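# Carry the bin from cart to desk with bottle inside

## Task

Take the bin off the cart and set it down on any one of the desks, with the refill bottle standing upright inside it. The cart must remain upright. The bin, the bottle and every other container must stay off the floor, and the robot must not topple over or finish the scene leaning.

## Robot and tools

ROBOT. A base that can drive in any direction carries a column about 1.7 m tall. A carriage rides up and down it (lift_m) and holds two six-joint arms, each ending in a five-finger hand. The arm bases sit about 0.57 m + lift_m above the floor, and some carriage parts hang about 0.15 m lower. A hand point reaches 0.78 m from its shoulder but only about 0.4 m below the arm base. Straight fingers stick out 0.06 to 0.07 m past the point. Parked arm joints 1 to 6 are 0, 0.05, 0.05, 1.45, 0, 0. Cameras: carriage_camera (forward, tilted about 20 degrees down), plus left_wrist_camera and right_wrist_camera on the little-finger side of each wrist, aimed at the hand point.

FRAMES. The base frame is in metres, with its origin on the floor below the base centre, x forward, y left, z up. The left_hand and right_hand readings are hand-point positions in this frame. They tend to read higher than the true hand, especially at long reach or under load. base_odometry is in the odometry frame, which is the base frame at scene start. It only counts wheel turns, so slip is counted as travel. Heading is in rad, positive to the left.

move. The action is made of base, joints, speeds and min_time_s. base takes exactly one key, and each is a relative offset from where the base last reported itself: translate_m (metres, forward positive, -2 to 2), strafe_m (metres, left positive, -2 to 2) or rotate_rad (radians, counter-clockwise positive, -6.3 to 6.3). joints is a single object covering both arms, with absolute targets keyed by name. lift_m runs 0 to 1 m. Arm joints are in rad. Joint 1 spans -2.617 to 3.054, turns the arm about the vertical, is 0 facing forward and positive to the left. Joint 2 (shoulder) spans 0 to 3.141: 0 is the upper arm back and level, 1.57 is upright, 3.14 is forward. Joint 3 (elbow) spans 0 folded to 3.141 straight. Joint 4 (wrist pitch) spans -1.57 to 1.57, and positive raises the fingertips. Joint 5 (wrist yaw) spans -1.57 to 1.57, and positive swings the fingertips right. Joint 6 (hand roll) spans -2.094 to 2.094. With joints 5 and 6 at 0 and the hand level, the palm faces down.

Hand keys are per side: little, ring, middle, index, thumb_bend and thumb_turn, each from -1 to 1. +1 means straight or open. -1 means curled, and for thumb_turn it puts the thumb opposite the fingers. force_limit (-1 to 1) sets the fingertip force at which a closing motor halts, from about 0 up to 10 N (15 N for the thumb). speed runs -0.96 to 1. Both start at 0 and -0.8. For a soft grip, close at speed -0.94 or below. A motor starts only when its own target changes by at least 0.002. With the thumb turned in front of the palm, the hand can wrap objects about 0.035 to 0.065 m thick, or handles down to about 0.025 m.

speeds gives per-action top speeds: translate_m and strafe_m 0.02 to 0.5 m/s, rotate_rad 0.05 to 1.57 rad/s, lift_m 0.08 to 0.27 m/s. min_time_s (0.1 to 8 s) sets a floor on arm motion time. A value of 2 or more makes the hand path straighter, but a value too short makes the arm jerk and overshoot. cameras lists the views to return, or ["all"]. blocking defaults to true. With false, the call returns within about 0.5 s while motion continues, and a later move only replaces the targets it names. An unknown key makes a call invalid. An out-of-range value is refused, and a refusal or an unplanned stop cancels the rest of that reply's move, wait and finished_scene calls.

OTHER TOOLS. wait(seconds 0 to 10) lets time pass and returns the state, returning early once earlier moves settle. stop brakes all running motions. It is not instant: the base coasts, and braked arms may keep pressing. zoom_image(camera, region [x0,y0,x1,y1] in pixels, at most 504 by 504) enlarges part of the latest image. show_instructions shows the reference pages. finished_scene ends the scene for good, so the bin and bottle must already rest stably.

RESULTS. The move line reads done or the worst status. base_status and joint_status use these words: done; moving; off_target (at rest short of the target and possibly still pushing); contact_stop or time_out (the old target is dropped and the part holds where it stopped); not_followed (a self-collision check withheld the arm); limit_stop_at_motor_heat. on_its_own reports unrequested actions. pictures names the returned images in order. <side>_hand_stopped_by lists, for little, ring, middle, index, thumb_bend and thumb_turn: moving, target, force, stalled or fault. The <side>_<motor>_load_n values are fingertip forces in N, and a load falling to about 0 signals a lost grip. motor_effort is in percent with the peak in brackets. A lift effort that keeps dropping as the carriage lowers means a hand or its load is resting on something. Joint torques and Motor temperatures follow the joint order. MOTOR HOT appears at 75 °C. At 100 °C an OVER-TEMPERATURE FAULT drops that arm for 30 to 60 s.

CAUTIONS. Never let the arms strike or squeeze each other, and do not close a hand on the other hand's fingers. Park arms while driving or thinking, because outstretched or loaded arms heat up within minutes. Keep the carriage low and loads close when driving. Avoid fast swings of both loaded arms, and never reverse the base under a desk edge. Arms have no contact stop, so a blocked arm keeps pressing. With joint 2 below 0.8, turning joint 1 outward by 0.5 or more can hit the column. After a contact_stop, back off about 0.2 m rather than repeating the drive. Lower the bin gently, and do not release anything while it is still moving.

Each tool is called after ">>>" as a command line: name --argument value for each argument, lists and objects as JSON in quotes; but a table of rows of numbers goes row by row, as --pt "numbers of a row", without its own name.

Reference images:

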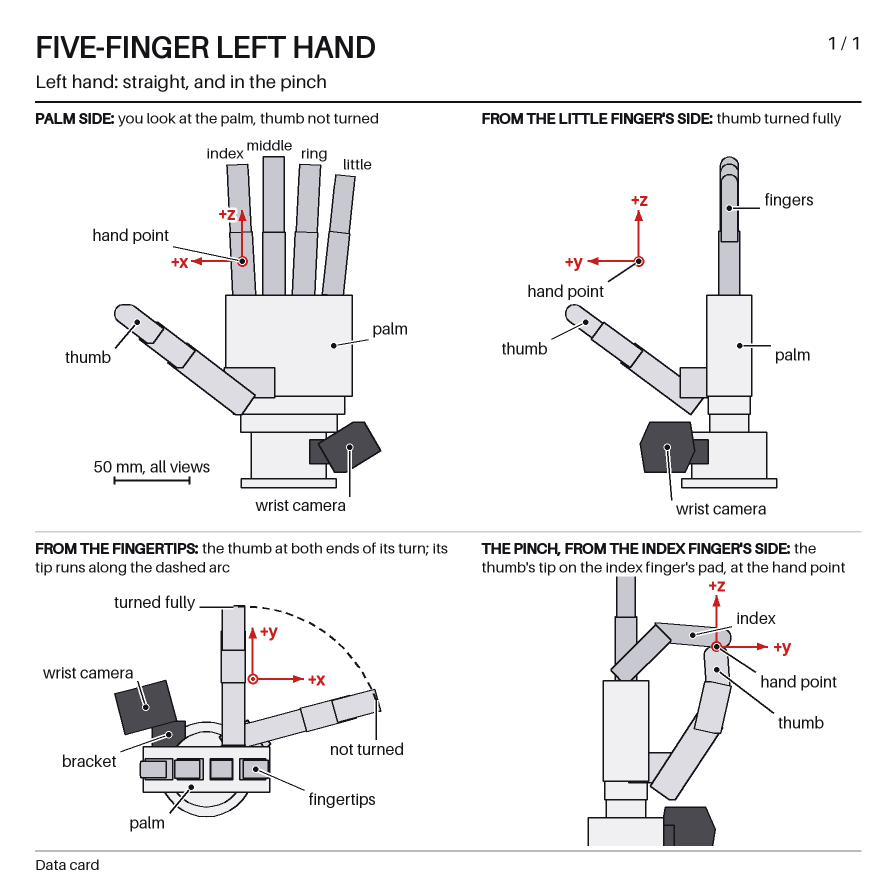

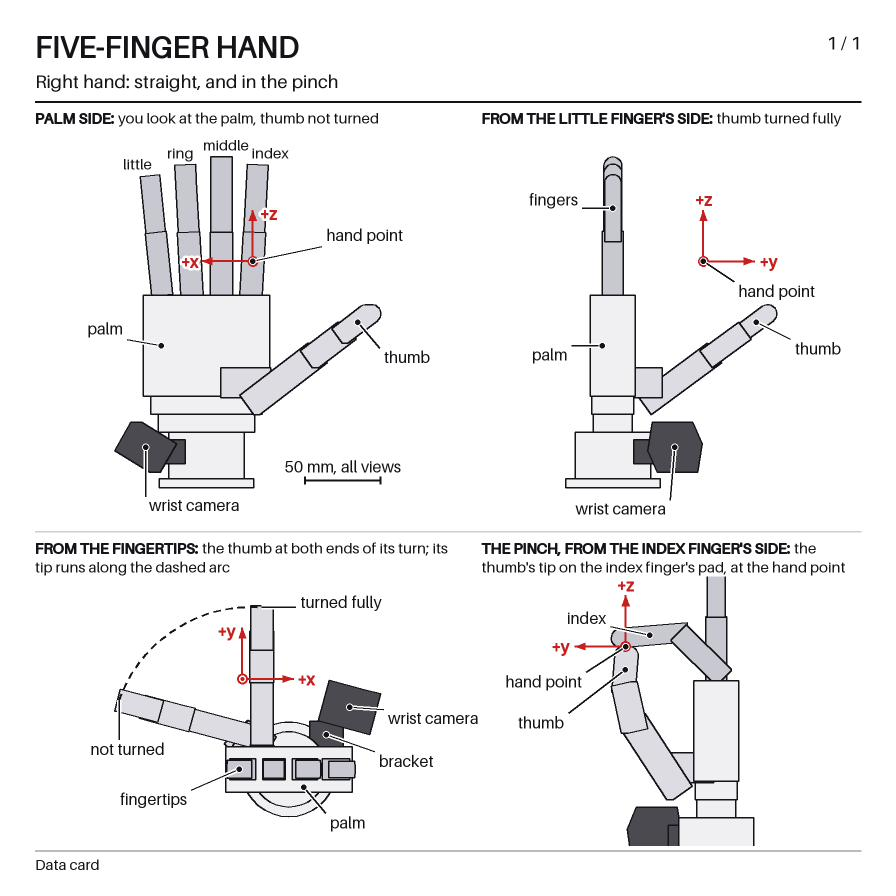

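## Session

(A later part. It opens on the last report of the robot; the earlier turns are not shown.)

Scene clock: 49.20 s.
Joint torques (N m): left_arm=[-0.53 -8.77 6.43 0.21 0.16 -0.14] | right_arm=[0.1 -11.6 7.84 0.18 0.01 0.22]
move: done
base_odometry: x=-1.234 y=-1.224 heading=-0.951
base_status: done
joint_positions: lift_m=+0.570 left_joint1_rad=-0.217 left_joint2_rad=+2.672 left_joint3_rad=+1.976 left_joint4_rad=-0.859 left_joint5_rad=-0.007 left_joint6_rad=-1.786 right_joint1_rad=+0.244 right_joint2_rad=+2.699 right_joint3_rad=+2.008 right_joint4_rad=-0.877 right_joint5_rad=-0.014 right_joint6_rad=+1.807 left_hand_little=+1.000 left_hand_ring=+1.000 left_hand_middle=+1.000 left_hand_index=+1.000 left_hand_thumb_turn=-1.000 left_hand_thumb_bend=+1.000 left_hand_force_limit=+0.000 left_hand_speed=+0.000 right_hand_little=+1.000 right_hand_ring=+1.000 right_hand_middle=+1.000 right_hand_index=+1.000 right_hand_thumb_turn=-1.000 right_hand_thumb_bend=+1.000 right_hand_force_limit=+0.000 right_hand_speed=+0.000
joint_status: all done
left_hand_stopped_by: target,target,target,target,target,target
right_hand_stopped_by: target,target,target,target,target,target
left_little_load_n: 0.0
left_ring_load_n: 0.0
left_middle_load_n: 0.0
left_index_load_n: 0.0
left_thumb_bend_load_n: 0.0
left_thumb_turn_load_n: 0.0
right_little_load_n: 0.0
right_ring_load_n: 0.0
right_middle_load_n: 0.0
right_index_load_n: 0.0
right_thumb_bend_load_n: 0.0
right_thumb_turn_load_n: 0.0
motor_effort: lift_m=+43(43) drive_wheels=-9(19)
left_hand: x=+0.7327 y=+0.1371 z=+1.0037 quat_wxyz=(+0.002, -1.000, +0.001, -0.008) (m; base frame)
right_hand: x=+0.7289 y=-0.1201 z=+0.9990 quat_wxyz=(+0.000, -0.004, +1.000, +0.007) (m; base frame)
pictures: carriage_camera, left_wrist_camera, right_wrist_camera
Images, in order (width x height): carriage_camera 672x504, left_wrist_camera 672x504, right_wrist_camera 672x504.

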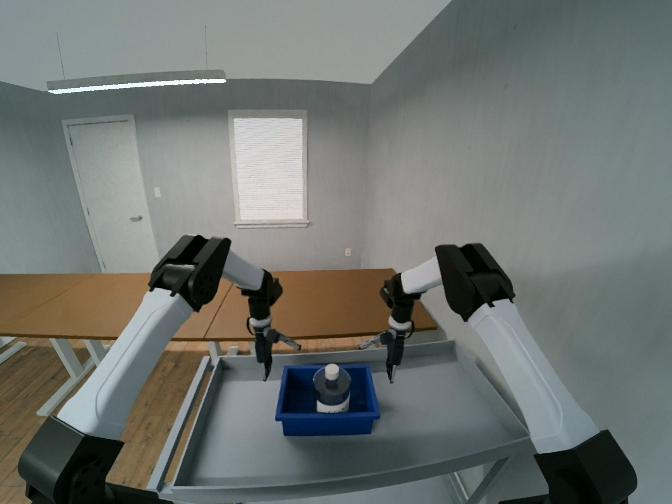

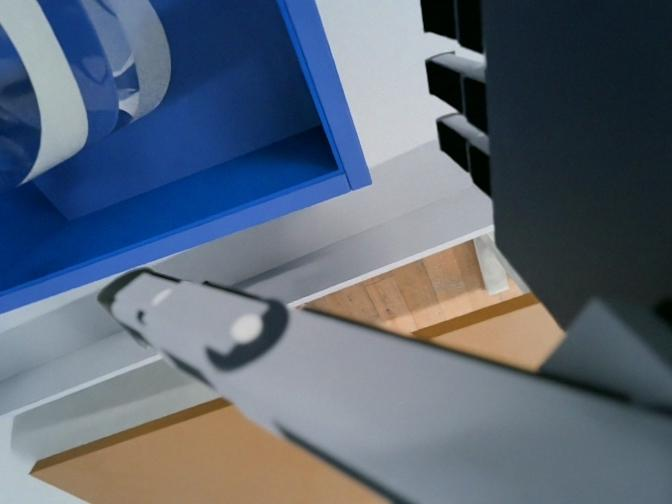

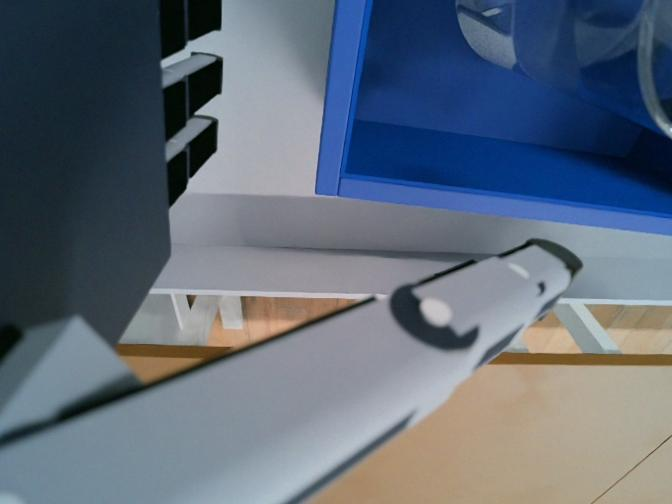

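>>> move --joints '{"lift_m": 0.5}' --cameras '["all"]'

Scene clock: 51.03 s.
Joint torques (N m): left_arm=[-0.54 -10 5.64 0.24 0.16 -0.14] | right_arm=[0.1 -13.18 6.95 0.21 0.01 0.22]
move: done
base_odometry: x=-1.234 y=-1.224 heading=-0.951
base_status: not commanded
joint_positions: lift_m=+0.500 left_joint1_rad=-0.217 left_joint2_rad=+2.687 left_joint3_rad=+1.985 left_joint4_rad=-0.867 left_joint5_rad=-0.007 left_joint6_rad=-1.786 right_joint1_rad=+0.244 right_joint2_rad=+2.716 right_joint3_rad=+2.016 right_joint4_rad=-0.883 right_joint5_rad=-0.014 right_joint6_rad=+1.807 left_hand_little=+1.000 left_hand_ring=+1.000 left_hand_middle=+1.000 left_hand_index=+1.000 left_hand_thumb_turn=-1.000 left_hand_thumb_bend=+1.000 left_hand_force_limit=+0.000 left_hand_speed=+0.000 right_hand_little=+1.000 right_hand_ring=+1.000 right_hand_middle=+1.000 right_hand_index=+1.000 right_hand_thumb_turn=-1.000 right_hand_thumb_bend=+1.000 right_hand_force_limit=+0.000 right_hand_speed=+0.000
joint_status: all done
left_hand_stopped_by: target,target,target,target,target,target
right_hand_stopped_by: target,target,target,target,target,target
left_little_load_n: 0.0
left_ring_load_n: 0.0
left_middle_load_n: 0.0
left_index_load_n: 0.0
left_thumb_bend_load_n: 0.0
left_thumb_turn_load_n: 0.0
right_little_load_n: 0.0
right_ring_load_n: 0.0
right_middle_load_n: 0.0
right_index_load_n: 0.0
right_thumb_bend_load_n: 0.0
right_thumb_turn_load_n: 0.0
motor_effort: lift_m=+43(46) drive_wheels=-8(13)
left_hand: x=+0.7303 y=+0.1377 z=+0.9282 quat_wxyz=(+0.003, -1.000, +0.001, -0.001) (m; base frame)
right_hand: x=+0.7259 y=-0.1209 z=+0.9224 quat_wxyz=(-0.008, -0.004, +1.000, +0.005) (m; base frame)
pictures: carriage_camera, left_wrist_camera, right_wrist_camera
Images, in order (width x height): carriage_camera 672x504, left_wrist_camera 672x504, right_wrist_camera 672x504.

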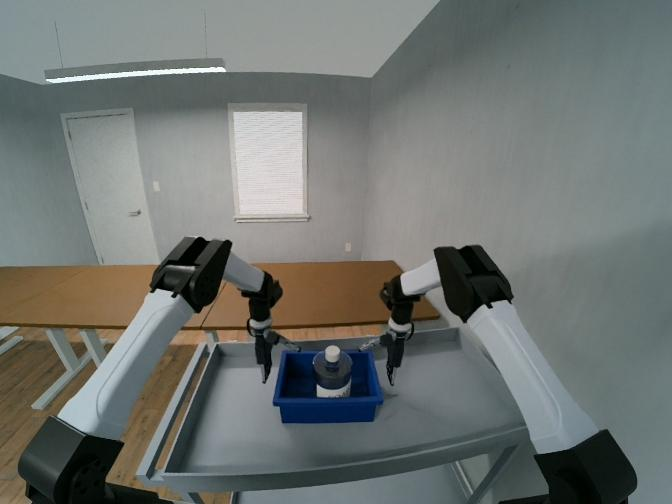

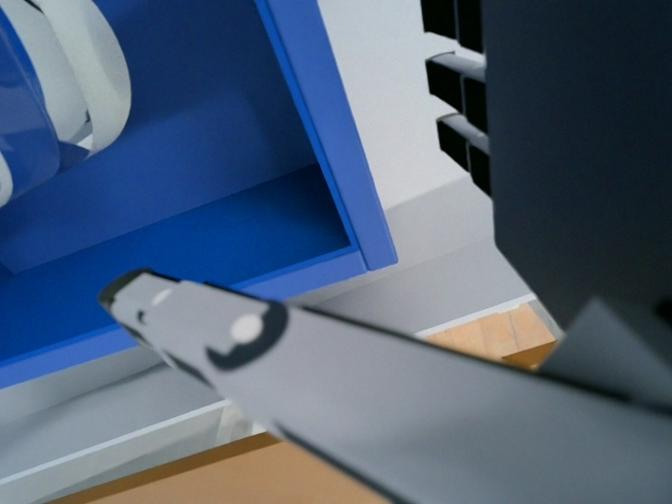

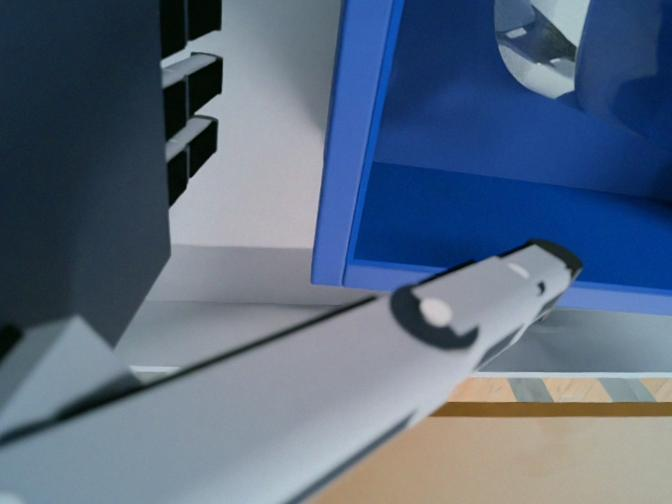

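>>> zoom_image --camera "carriage_camera" --region '[230, 290, 430, 440]'

Scaled by 2.520.

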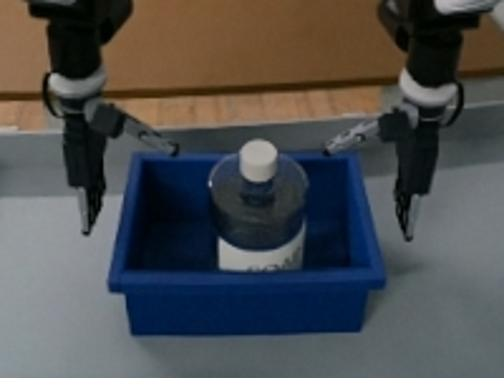

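>>> move --joints '{"lift_m": 0.475, "left_joint1_rad": -0.21, "left_joint2_rad": 2.636, "left_joint3_rad": 1.866, "left_joint4_rad": -0.806, "left_joint5_rad": 0, "left_joint6_rad": -1.782, "right_joint1_rad": 0.258, "right_joint2_rad": 2.635, "right_joint3_rad": 1.888, "right_joint4_rad": -0.812, "right_joint5_rad": 0, "right_joint6_rad": 1.83, "left_hand_index": 0.45, "left_hand_middle": 0.45, "left_hand_ring": 0.45, "left_hand_little": 0.45, "right_hand_index": 0.45, "right_hand_middle": 0.45, "right_hand_ring": 0.45, "right_hand_little": 0.45}' --min_time_s 1.5 --cameras '["all"]'

>>> zoom_image --camera "carriage_camera" --region '[230, 290, 430, 440]'

Scene clock: 55.33 s.
Joint torques (N m): left_arm=[0.32 -14.87 3.21 0.33 0.16 -0.02] | right_arm=[0.13 -15.84 4.68 0.32 0 0.23]
Motor temperatures (°C): left_arm=[32 35 37 35 30 31] | right_arm=[33 39 37 32 29 33]
move: done
base_odometry: x=-1.234 y=-1.224 heading=-0.951
base_status: not commanded
joint_positions: lift_m=+0.475 left_joint1_rad=-0.215 left_joint2_rad=+2.689 left_joint3_rad=+1.877 left_joint4_rad=-0.821 left_joint5_rad=-0.007 left_joint6_rad=-1.787 right_joint1_rad=+0.252 right_joint2_rad=+2.669 right_joint3_rad=+1.898 right_joint4_rad=-0.822 right_joint5_rad=-0.013 right_joint6_rad=+1.817 left_hand_little=+0.450 left_hand_ring=+0.450 left_hand_middle=+0.450 left_hand_index=+0.450 left_hand_thumb_turn=-1.000 left_hand_thumb_bend=+1.000 left_hand_force_limit=+0.000 left_hand_speed=+0.000 right_hand_little=+0.450 right_hand_ring=+0.450 right_hand_middle=+0.450 right_hand_index=+0.450 right_hand_thumb_turn=-1.000 right_hand_thumb_bend=+1.000 right_hand_force_limit=+0.000 right_hand_speed=+0.000
joint_status: all done
left_hand_stopped_by: target,target,target,target,target,target
right_hand_stopped_by: target,target,target,target,target,target
left_little_load_n: 0.0
left_ring_load_n: 0.0
left_middle_load_n: 0.0
left_index_load_n: 0.0
left_thumb_bend_load_n: 0.0
left_thumb_turn_load_n: 0.0
right_little_load_n: 0.5
right_ring_load_n: 0.0
right_middle_load_n: 0.0
right_index_load_n: 0.0
right_thumb_bend_load_n: 0.0
right_thumb_turn_load_n: 0.0
motor_effort: lift_m=+43(46) drive_wheels=-11(12)
left_hand: x=+0.7010 y=+0.1451 z=+0.8768 quat_wxyz=(+0.010, -1.000, +0.000, +0.029) (m; base frame)
right_hand: x=+0.7089 y=-0.1216 z=+0.8922 quat_wxyz=(-0.013, -0.003, +1.000, +0.004) (m; base frame)
pictures: carriage_camera, left_wrist_camera, right_wrist_camera
Images, in order (width x height): carriage_camera 672x504, left_wrist_camera 672x504, right_wrist_camera 672x504.

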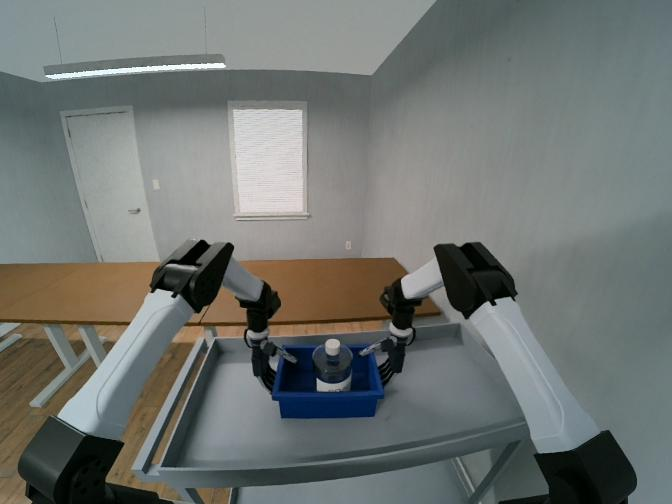

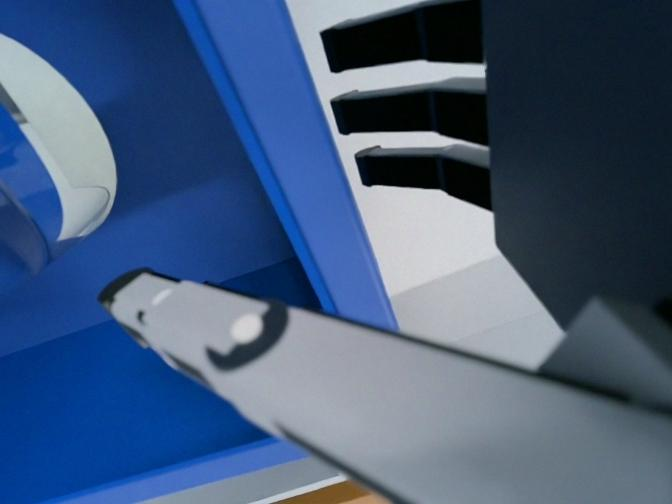

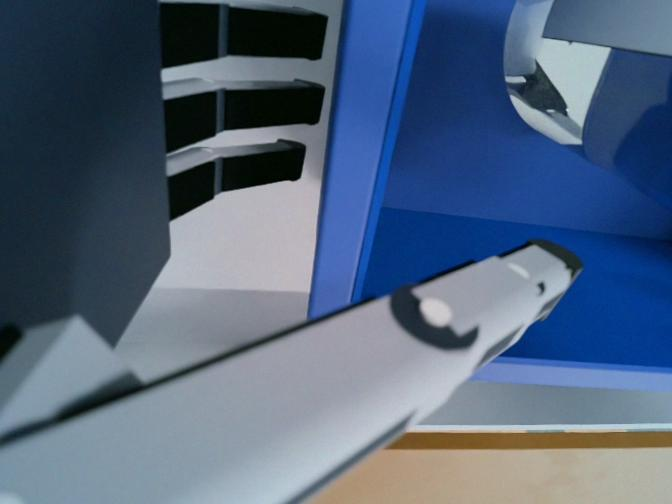

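Scaled by 2.520.

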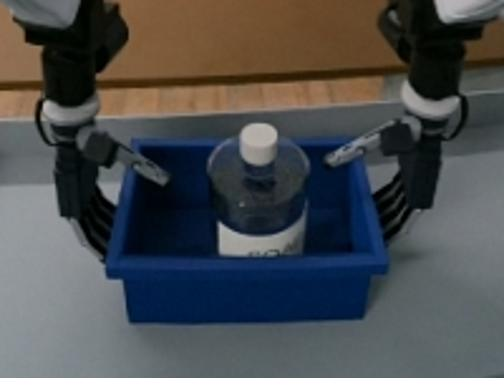

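>>> move --joints '{"lift_m": 0.458, "left_joint1_rad": -0.223, "left_joint2_rad": 2.485, "left_joint3_rad": 1.647, "left_joint4_rad": -0.684, "left_joint5_rad": 0, "left_joint6_rad": -1.795, "right_joint1_rad": 0.288, "right_joint2_rad": 2.523, "right_joint3_rad": 1.695, "right_joint4_rad": -0.713, "right_joint5_rad": 0, "right_joint6_rad": 1.862}' --min_time_s 1.5 --cameras '["all"]'

>>> zoom_image --camera "carriage_camera" --region '[230, 290, 430, 440]'

Scene clock: 58.27 s.
Joint torques (N m): left_arm=[-0.49 -14 3.12 0.47 0.16 -0.14] | right_arm=[0.09 -14.97 4.48 0.35 -0.01 0.24]
move: done
base_odometry: x=-1.234 y=-1.224 heading=-0.951
base_status: not commanded
joint_positions: lift_m=+0.458 left_joint1_rad=-0.218 left_joint2_rad=+2.534 left_joint3_rad=+1.659 left_joint4_rad=-0.700 left_joint5_rad=-0.007 left_joint6_rad=-1.788 right_joint1_rad=+0.282 right_joint2_rad=+2.556 right_joint3_rad=+1.704 right_joint4_rad=-0.723 right_joint5_rad=-0.013 right_joint6_rad=+1.848 left_hand_little=+0.450 left_hand_ring=+0.450 left_hand_middle=+0.450 left_hand_index=+0.450 left_hand_thumb_turn=-1.000 left_hand_thumb_bend=+1.000 left_hand_force_limit=+0.000 left_hand_speed=+0.000 right_hand_little=+0.450 right_hand_ring=+0.450 right_hand_middle=+0.450 right_hand_index=+0.450 right_hand_thumb_turn=-1.000 right_hand_thumb_bend=+1.000 right_hand_force_limit=+0.000 right_hand_speed=+0.000
joint_status: all done
left_hand_stopped_by: target,target,target,target,target,target
right_hand_stopped_by: target,target,target,target,target,target
left_little_load_n: 0.0
left_ring_load_n: 0.5
left_middle_load_n: 0.0
left_index_load_n: 0.0
left_thumb_bend_load_n: 0.0
left_thumb_turn_load_n: 0.0
right_little_load_n: 0.0
right_ring_load_n: 0.0
right_middle_load_n: 0.0
right_index_load_n: 0.5
right_thumb_bend_load_n: 0.0
right_thumb_turn_load_n: 0.0
motor_effort: lift_m=+43(46) drive_wheels=+11(12)
left_hand: x=+0.6866 y=+0.1468 z=+0.8836 quat_wxyz=(+0.004, -1.000, +0.000, +0.001) (m; base frame)
right_hand: x=+0.6849 y=-0.1138 z=+0.8848 quat_wxyz=(-0.004, -0.002, +1.000, +0.006) (m; base frame)
pictures: carriage_camera, left_wrist_camera, right_wrist_camera
Images, in order (width x height): carriage_camera 672x504, left_wrist_camera 672x504, right_wrist_camera 672x504.

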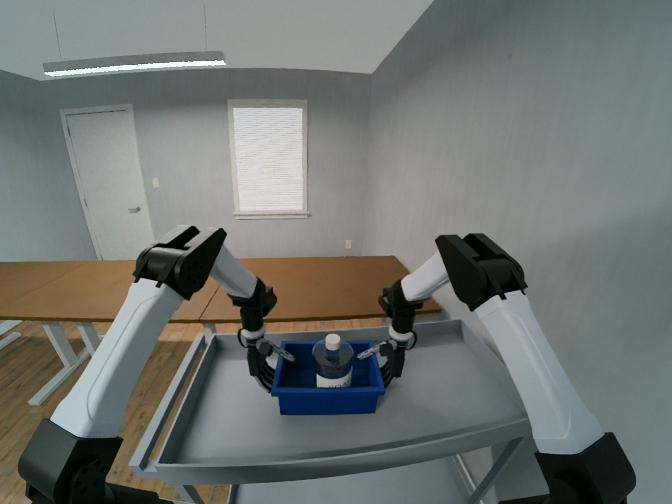

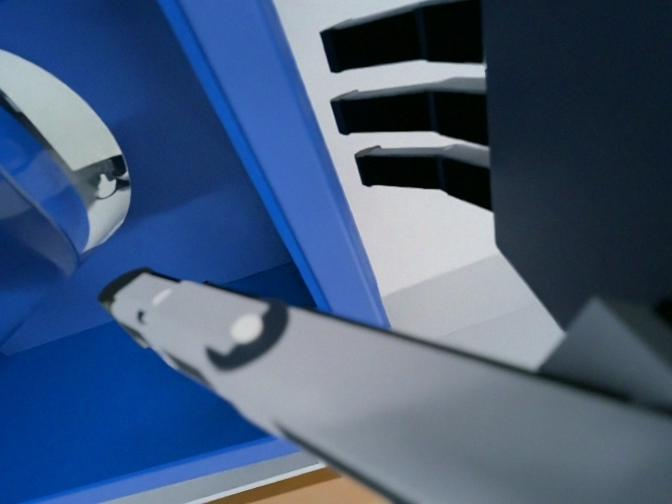

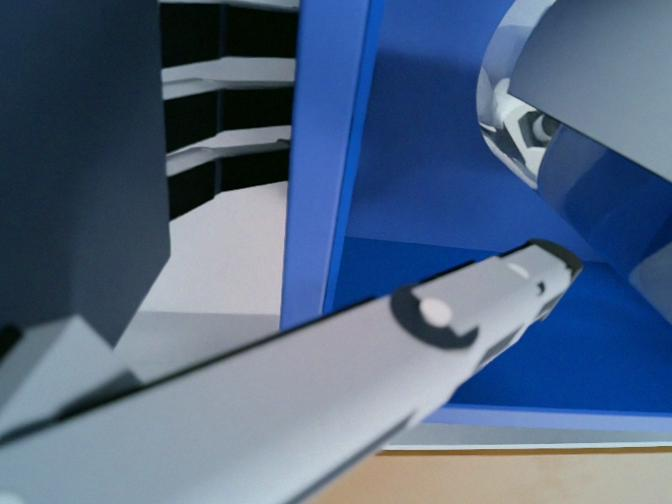

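Scaled by 2.520.

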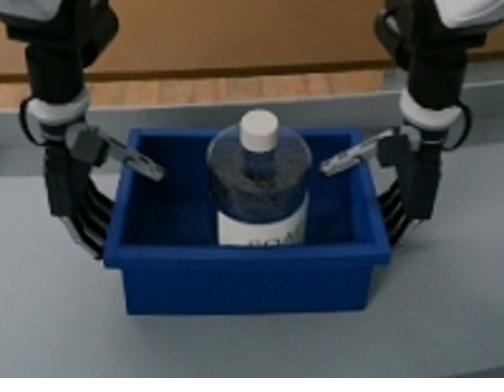

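>>> move --joints '{"left_joint1_rad": -0.243, "left_joint6_rad": -1.815, "right_joint1_rad": 0.276, "right_joint6_rad": 1.85}' --min_time_s 1 --cameras '["all"]'

Scene clock: 60.50 s.
Joint torques (N m): left_arm=[-0.49 -14 3.12 0.47 0.16 -0.16] | right_arm=[-0.87 -14.98 4.44 0.36 -0.01 0.09]
move: done
base_odometry: x=-1.234 y=-1.224 heading=-0.951
base_status: not commanded
joint_positions: lift_m=+0.458 left_joint1_rad=-0.238 left_joint2_rad=+2.534 left_joint3_rad=+1.659 left_joint4_rad=-0.699 left_joint5_rad=-0.007 left_joint6_rad=-1.808 right_joint1_rad=+0.282 right_joint2_rad=+2.556 right_joint3_rad=+1.704 right_joint4_rad=-0.723 right_joint5_rad=-0.013 right_joint6_rad=+1.849 left_hand_little=+0.450 left_hand_ring=+0.450 left_hand_middle=+0.450 left_hand_index=+0.450 left_hand_thumb_turn=-1.000 left_hand_thumb_bend=+1.000 left_hand_force_limit=+0.000 left_hand_speed=+0.000 right_hand_little=+0.450 right_hand_ring=+0.450 right_hand_middle=+0.450 right_hand_index=+0.450 right_hand_thumb_turn=-1.000 right_hand_thumb_bend=+1.000 right_hand_force_limit=+0.000 right_hand_speed=+0.000
joint_status: all done
left_hand_stopped_by: target,target,target,target,target,target
right_hand_stopped_by: target,target,target,target,target,target
left_little_load_n: 0.0
left_ring_load_n: 0.0
left_middle_load_n: 0.0
left_index_load_n: 0.0
left_thumb_bend_load_n: -0.5
left_thumb_turn_load_n: 0.0
right_little_load_n: 0.0
right_ring_load_n: 0.0
right_middle_load_n: 0.0
right_index_load_n: 0.0
right_thumb_bend_load_n: 0.0
right_thumb_turn_load_n: 0.0
motor_effort: lift_m=+43(43) drive_wheels=+7(11)
left_hand: x=+0.6848 y=+0.1381 z=+0.8836 quat_wxyz=(+0.004, -1.000, +0.001, +0.001) (m; base frame)
right_hand: x=+0.6851 y=-0.1138 z=+0.8848 quat_wxyz=(-0.004, -0.002, +1.000, +0.006) (m; base frame)
pictures: carriage_camera, left_wrist_camera, right_wrist_camera
Images, in order (width x height): carriage_camera 672x504, left_wrist_camera 672x504, right_wrist_camera 672x504.

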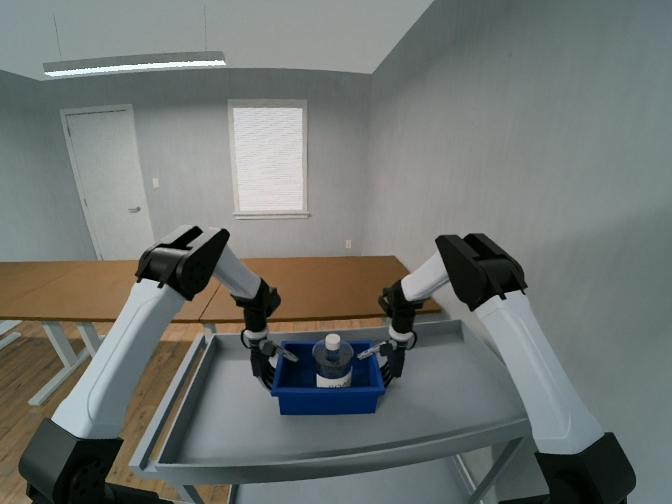

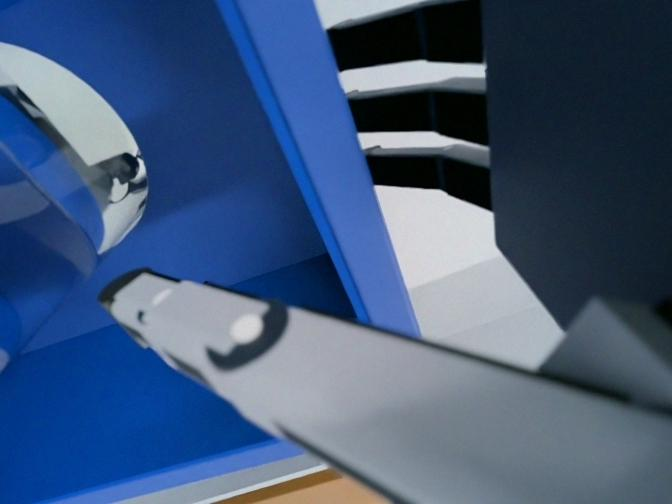

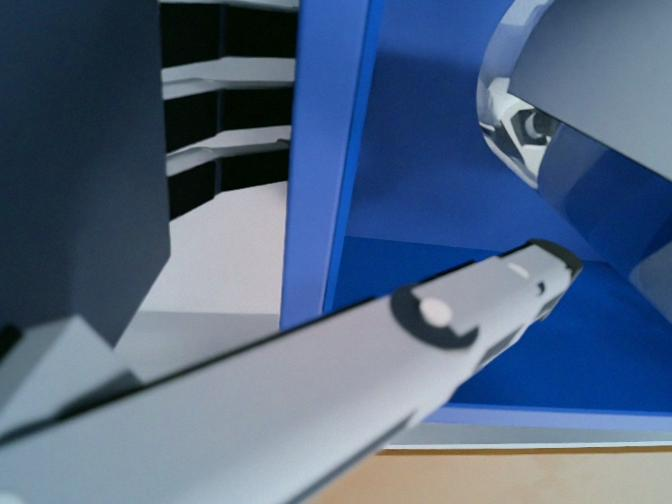

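>>> move --joints '{"left_hand_speed": -0.88, "right_hand_speed": -0.88, "left_hand_force_limit": -0.3, "right_hand_force_limit": -0.3, "left_hand_index": -0.4, "left_hand_middle": -0.4, "left_hand_ring": -0.4, "left_hand_little": -0.4, "right_hand_index": -0.4, "right_hand_middle": -0.4, "right_hand_ring": -0.4, "right_hand_little": -0.4}' --cameras '["all"]'

Scene clock: 63.47 s.
Joint torques (N m): left_arm=[-0.8 -13.96 3.85 0.43 0.68 -0.09] | right_arm=[-0.05 -14.91 6.54 0.27 -0.57 0.1]
Motor temperatures (°C): left_arm=[32 38 36 35 30 31] | right_arm=[33 44 37 32 29 33]
move: off_target
base_odometry: x=-1.234 y=-1.224 heading=-0.951
base_status: not commanded
joint_positions: lift_m=+0.458 left_joint1_rad=-0.235 left_joint2_rad=+2.534 left_joint3_rad=+1.649 left_joint4_rad=-0.697 left_joint5_rad=-0.060 left_joint6_rad=-1.813 right_joint1_rad=+0.272 right_joint2_rad=+2.556 right_joint3_rad=+1.682 right_joint4_rad=-0.717 right_joint5_rad=+0.054 right_joint6_rad=+1.849 left_hand_little=-0.195 left_hand_ring=-0.150 left_hand_middle=-0.139 left_hand_index=-0.172 left_hand_thumb_turn=-1.000 left_hand_thumb_bend=+1.000 left_hand_force_limit=-0.300 left_hand_speed=-0.880 right_hand_little=-0.116 right_hand_ring=-0.095 right_hand_middle=-0.105 right_hand_index=-0.105 right_hand_thumb_turn=-1.000 right_hand_thumb_bend=+1.000 right_hand_force_limit=-0.300 right_hand_speed=-0.880
joint_status: left_hand_little off_target (ended at -0.195, target -0.400); left_hand_ring off_target (ended at -0.150, target -0.400); left_hand_middle off_target (ended at -0.139, target -0.400); left_hand_index off_target (ended at -0.172, target -0.400); right_hand_little off_target (ended at -0.116, target -0.400); right_hand_ring off_target (ended at -0.095, target -0.400); right_hand_middle off_target (ended at -0.105, target -0.400); right_hand_index off_target (ended at -0.105, target -0.400); the others done
left_hand_stopped_by: force,force,force,force,target,target
right_hand_stopped_by: force,force,force,force,target,target
left_little_load_n: 4.0
left_ring_load_n: 0.0
left_middle_load_n: 0.0
left_index_load_n: 2.5
left_thumb_bend_load_n: 0.0
left_thumb_turn_load_n: 0.0
right_little_load_n: 7.0
right_ring_load_n: 0.5
right_middle_load_n: 2.0
right_index_load_n: 2.5
right_thumb_bend_load_n: 0.0
right_thumb_turn_load_n: 0.0
motor_effort: lift_m=+44(44) drive_wheels=+10(12)
left_hand: x=+0.6847 y=+0.1509 z=+0.8789 quat_wxyz=(+0.031, -1.000, -0.004, -0.002) (m; base frame)
right_hand: x=+0.6829 y=-0.1334 z=+0.8763 quat_wxyz=(-0.002, +0.003, +1.000, -0.029) (m; base frame)
pictures: carriage_camera, left_wrist_camera, right_wrist_camera
Images, in order (width x height): carriage_camera 672x504, left_wrist_camera 672x504, right_wrist_camera 672x504.

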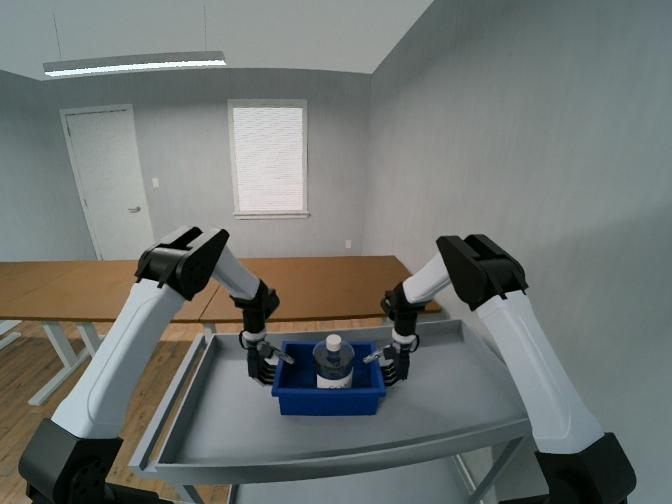

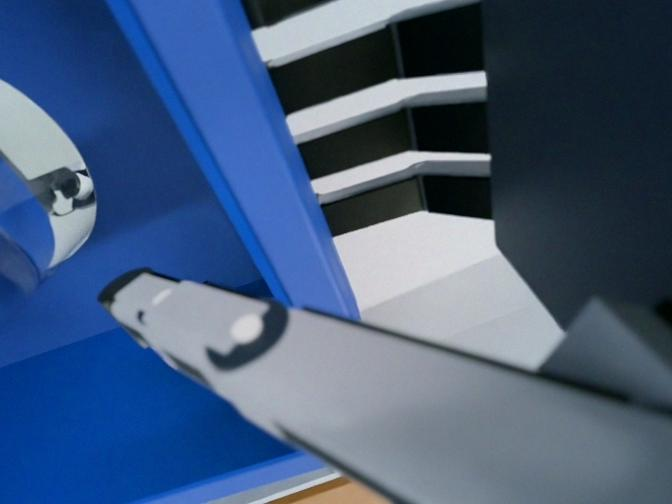

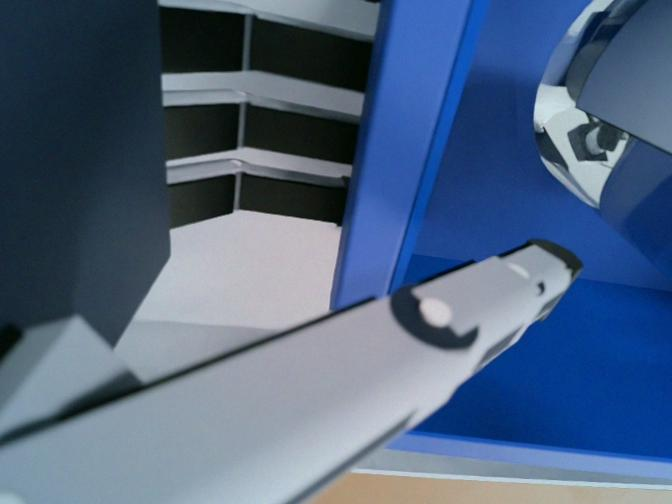

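>>> move --joints '{"left_hand_speed": -0.85, "right_hand_speed": -0.85, "left_hand_force_limit": -0.1, "right_hand_force_limit": -0.1, "left_hand_thumb_bend": -0.4, "right_hand_thumb_bend": -0.4}' --cameras '["all"]'

Scene clock: 69.43 s.
Joint torques (N m): left_arm=[-0.77 -13.96 3.85 0.43 0.68 -0.11] | right_arm=[-0.03 -14.9 6.57 0.26 -0.56 0.1]
move: off_target
base_odometry: x=-1.234 y=-1.224 heading=-0.951
base_status: not commanded
joint_positions: lift_m=+0.458 left_joint1_rad=-0.235 left_joint2_rad=+2.534 left_joint3_rad=+1.649 left_joint4_rad=-0.697 left_joint5_rad=-0.060 left_joint6_rad=-1.811 right_joint1_rad=+0.272 right_joint2_rad=+2.556 right_joint3_rad=+1.682 right_joint4_rad=-0.717 right_joint5_rad=+0.056 right_joint6_rad=+1.849 left_hand_little=-0.195 left_hand_ring=-0.150 left_hand_middle=-0.138 left_hand_index=-0.171 left_hand_thumb_turn=-1.000 left_hand_thumb_bend=+0.592 left_hand_force_limit=-0.100 left_hand_speed=-0.850 right_hand_little=-0.116 right_hand_ring=-0.095 right_hand_middle=-0.105 right_hand_index=-0.105 right_hand_thumb_turn=-1.000 right_hand_thumb_bend=+0.532 right_hand_force_limit=-0.100 right_hand_speed=-0.850
joint_status: left_hand_thumb_bend off_target (ended at +0.592, target -0.400); right_hand_thumb_bend off_target (ended at +0.532, target -0.400); the others done
left_hand_stopped_by: force,force,force,force,force,target
right_hand_stopped_by: force,force,force,force,force,target
left_little_load_n: 5.5
left_ring_load_n: 1.0
left_middle_load_n: 1.0
left_index_load_n: 4.5
left_thumb_bend_load_n: 7.0
left_thumb_turn_load_n: 1.5
right_little_load_n: 8.0
right_ring_load_n: 1.0
right_middle_load_n: 3.5
right_index_load_n: 3.5
right_thumb_bend_load_n: 7.5
right_thumb_turn_load_n: 0.5
motor_effort: lift_m=+44(44) drive_wheels=+11(14)
left_hand: x=+0.6846 y=+0.1508 z=+0.8789 quat_wxyz=(+0.031, -1.000, -0.002, -0.002) (m; base frame)
right_hand: x=+0.6830 y=-0.1336 z=+0.8763 quat_wxyz=(-0.002, +0.003, +1.000, -0.030) (m; base frame)
pictures: carriage_camera, left_wrist_camera, right_wrist_camera
Images, in order (width x height): carriage_camera 672x504, left_wrist_camera 672x504, right_wrist_camera 672x504.

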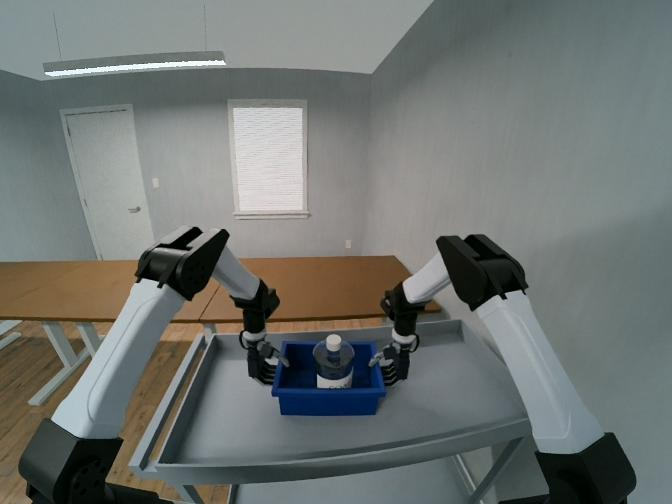

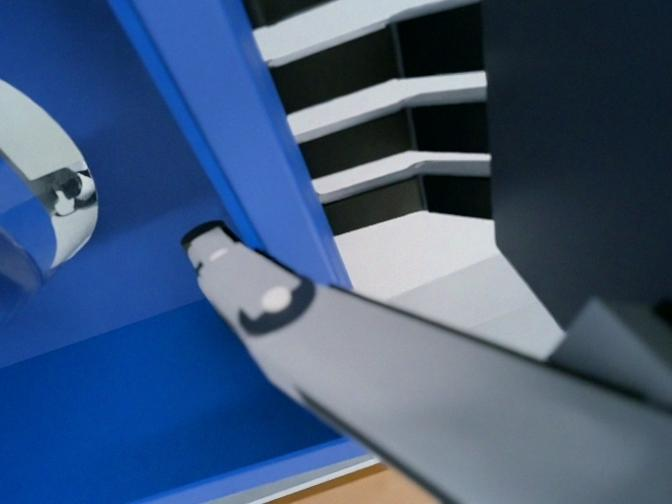

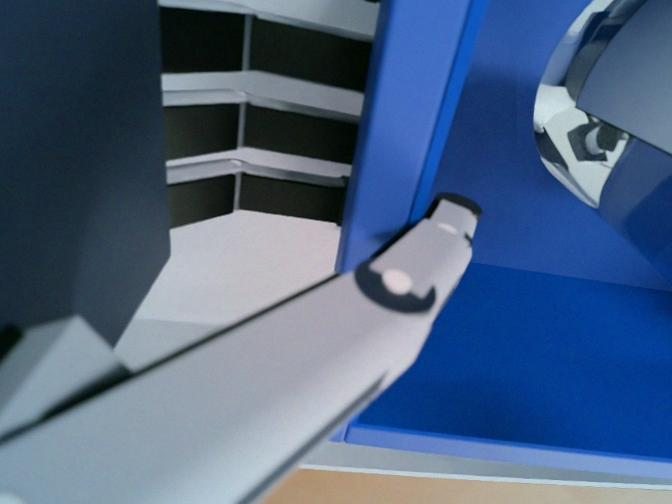

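>>> move --joints '{"left_hand_force_limit": 0.4, "right_hand_force_limit": 0.4, "left_hand_thumb_bend": -0.5, "right_hand_thumb_bend": -0.5, "left_hand_index": -0.5, "left_hand_middle": -0.5, "left_hand_ring": -0.5, "left_hand_little": -0.5, "right_hand_index": -0.5, "right_hand_middle": -0.5, "right_hand_ring": -0.5, "right_hand_little": -0.5}'

>>> move --joints '{"lift_m": 0.49}' --speeds '{"lift_m": 0.08}' --cameras '["all"]'

Scene clock: 70.33 s.
Joint torques (N m): left_arm=[-0.62 -13.96 3.84 0.4 0.73 -0.13] | right_arm=[-0.05 -14.9 6.57 0.26 -0.6 0.1]
move: off_target
base_odometry: x=-1.234 y=-1.224 heading=-0.951
base_status: not commanded
joint_positions: lift_m=+0.458 left_joint1_rad=-0.237 left_joint2_rad=+2.534 left_joint3_rad=+1.649 left_joint4_rad=-0.695 left_joint5_rad=-0.065 left_joint6_rad=-1.810 right_joint1_rad=+0.272 right_joint2_rad=+2.556 right_joint3_rad=+1.682 right_joint4_rad=-0.717 right_joint5_rad=+0.058 right_joint6_rad=+1.849 left_hand_little=-0.206 left_hand_ring=-0.173 left_hand_middle=-0.162 left_hand_index=-0.182 left_hand_thumb_turn=-1.000 left_hand_thumb_bend=+0.588 left_hand_force_limit=+0.400 left_hand_speed=-0.850 right_hand_little=-0.116 right_hand_ring=-0.119 right_hand_middle=-0.115 right_hand_index=-0.128 right_hand_thumb_turn=-1.000 right_hand_thumb_bend=+0.527 right_hand_force_limit=+0.400 right_hand_speed=-0.850
joint_status: left_hand_little off_target (ended at -0.206, target -0.500); left_hand_ring off_target (ended at -0.173, target -0.500); left_hand_middle off_target (ended at -0.162, target -0.500); left_hand_index off_target (ended at -0.182, target -0.500); left_hand_thumb_bend off_target (ended at +0.588, target -0.500); right_hand_little off_target (ended at -0.116, target -0.500); right_hand_ring off_target (ended at -0.119, target -0.500); right_hand_middle off_target (ended at -0.115, target -0.500); right_hand_index off_target (ended at -0.128, target -0.500); right_hand_thumb_bend off_target (ended at +0.527, target -0.500); the others done
left_hand_stopped_by: force,force,force,force,force,target
right_hand_stopped_by: force,force,force,force,force,target
left_little_load_n: 5.0
left_ring_load_n: 7.5
left_middle_load_n: 7.0
left_index_load_n: 6.0
left_thumb_bend_load_n: 11.0
left_thumb_turn_load_n: 2.0
right_little_load_n: 3.0
right_ring_load_n: 7.0
right_middle_load_n: 3.5
right_index_load_n: 11.0
right_thumb_bend_load_n: 12.0
right_thumb_turn_load_n: 0.5
motor_effort: lift_m=+44(44) drive_wheels=+13(13)
left_hand: x=+0.6849 y=+0.1507 z=+0.8788 quat_wxyz=(+0.033, -0.999, -0.001, -0.003) (m; base frame)
right_hand: x=+0.6832 y=-0.1341 z=+0.8762 quat_wxyz=(-0.002, +0.003, +1.000, -0.031) (m; base frame)
pictures: none

Scene clock: 71.10 s.
Joint torques (N m): left_arm=[-0.5 -13.91 4.6 0.33 0.76 -0.13] | right_arm=[-0.03 -15.47 6.52 0.27 -0.61 0.11]
move: done
base_odometry: x=-1.234 y=-1.224 heading=-0.951
base_status: not commanded
joint_positions: lift_m=+0.490 left_joint1_rad=-0.238 left_joint2_rad=+2.534 left_joint3_rad=+1.639 left_joint4_rad=-0.688 left_joint5_rad=-0.068 left_joint6_rad=-1.810 right_joint1_rad=+0.272 right_joint2_rad=+2.563 right_joint3_rad=+1.682 right_joint4_rad=-0.722 right_joint5_rad=+0.060 right_joint6_rad=+1.849 left_hand_little=-0.206 left_hand_ring=-0.173 left_hand_middle=-0.162 left_hand_index=-0.182 left_hand_thumb_turn=-1.000 left_hand_thumb_bend=+0.588 left_hand_force_limit=+0.400 left_hand_speed=-0.850 right_hand_little=-0.116 right_hand_ring=-0.119 right_hand_middle=-0.115 right_hand_index=-0.128 right_hand_thumb_turn=-1.000 right_hand_thumb_bend=+0.527 right_hand_force_limit=+0.400 right_hand_speed=-0.850
joint_status: all done
left_hand_stopped_by: force,force,force,force,force,target
right_hand_stopped_by: force,force,force,force,force,target
left_little_load_n: 4.0
left_ring_load_n: 8.0
left_middle_load_n: 6.5
left_index_load_n: 7.5
left_thumb_bend_load_n: 9.5
left_thumb_turn_load_n: 3.5
right_little_load_n: 3.0
right_ring_load_n: 7.0
right_middle_load_n: 2.5
right_index_load_n: 10.0
right_thumb_bend_load_n: 11.0
right_thumb_turn_load_n: 0.0
motor_effort: lift_m=+46(53) drive_wheels=+7(12)
left_hand: x=+0.6824 y=+0.1512 z=+0.9084 quat_wxyz=(+0.035, -0.999, +0.000, -0.002) (m; base frame)
right_hand: x=+0.6802 y=-0.1353 z=+0.9046 quat_wxyz=(-0.007, +0.003, +0.999, -0.033) (m; base frame)
pictures: carriage_camera, left_wrist_camera, right_wrist_camera
Images, in order (width x height): carriage_camera 672x504, left_wrist_camera 672x504, right_wrist_camera 672x504.

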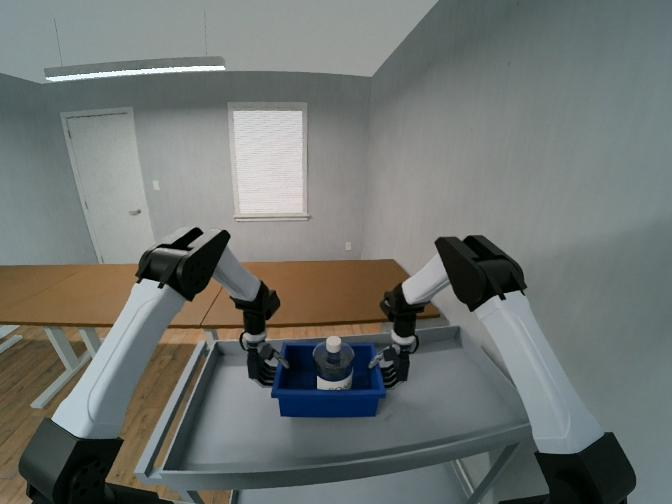

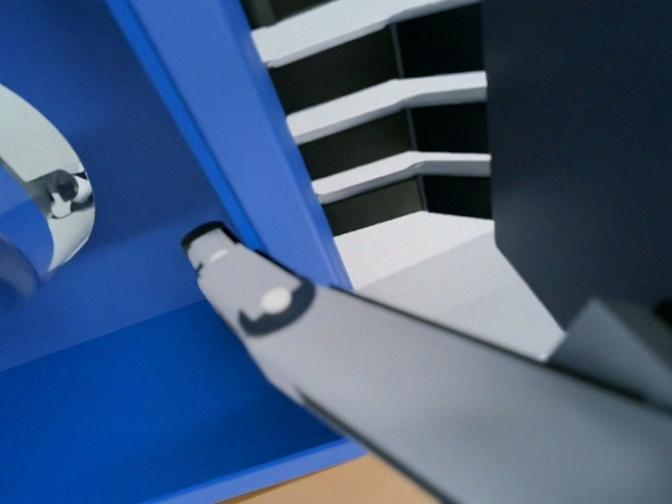

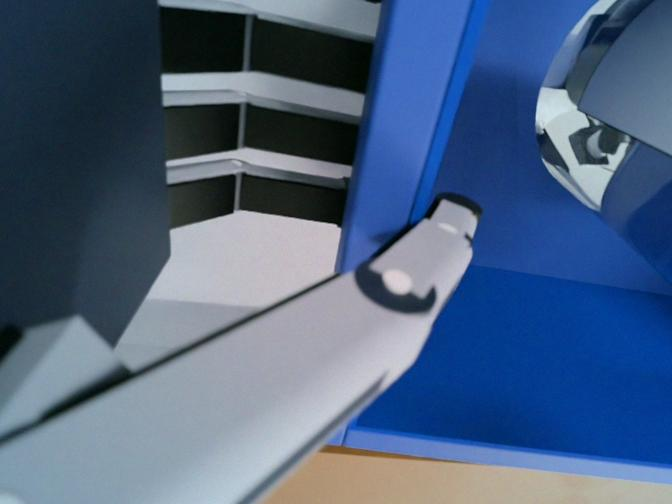

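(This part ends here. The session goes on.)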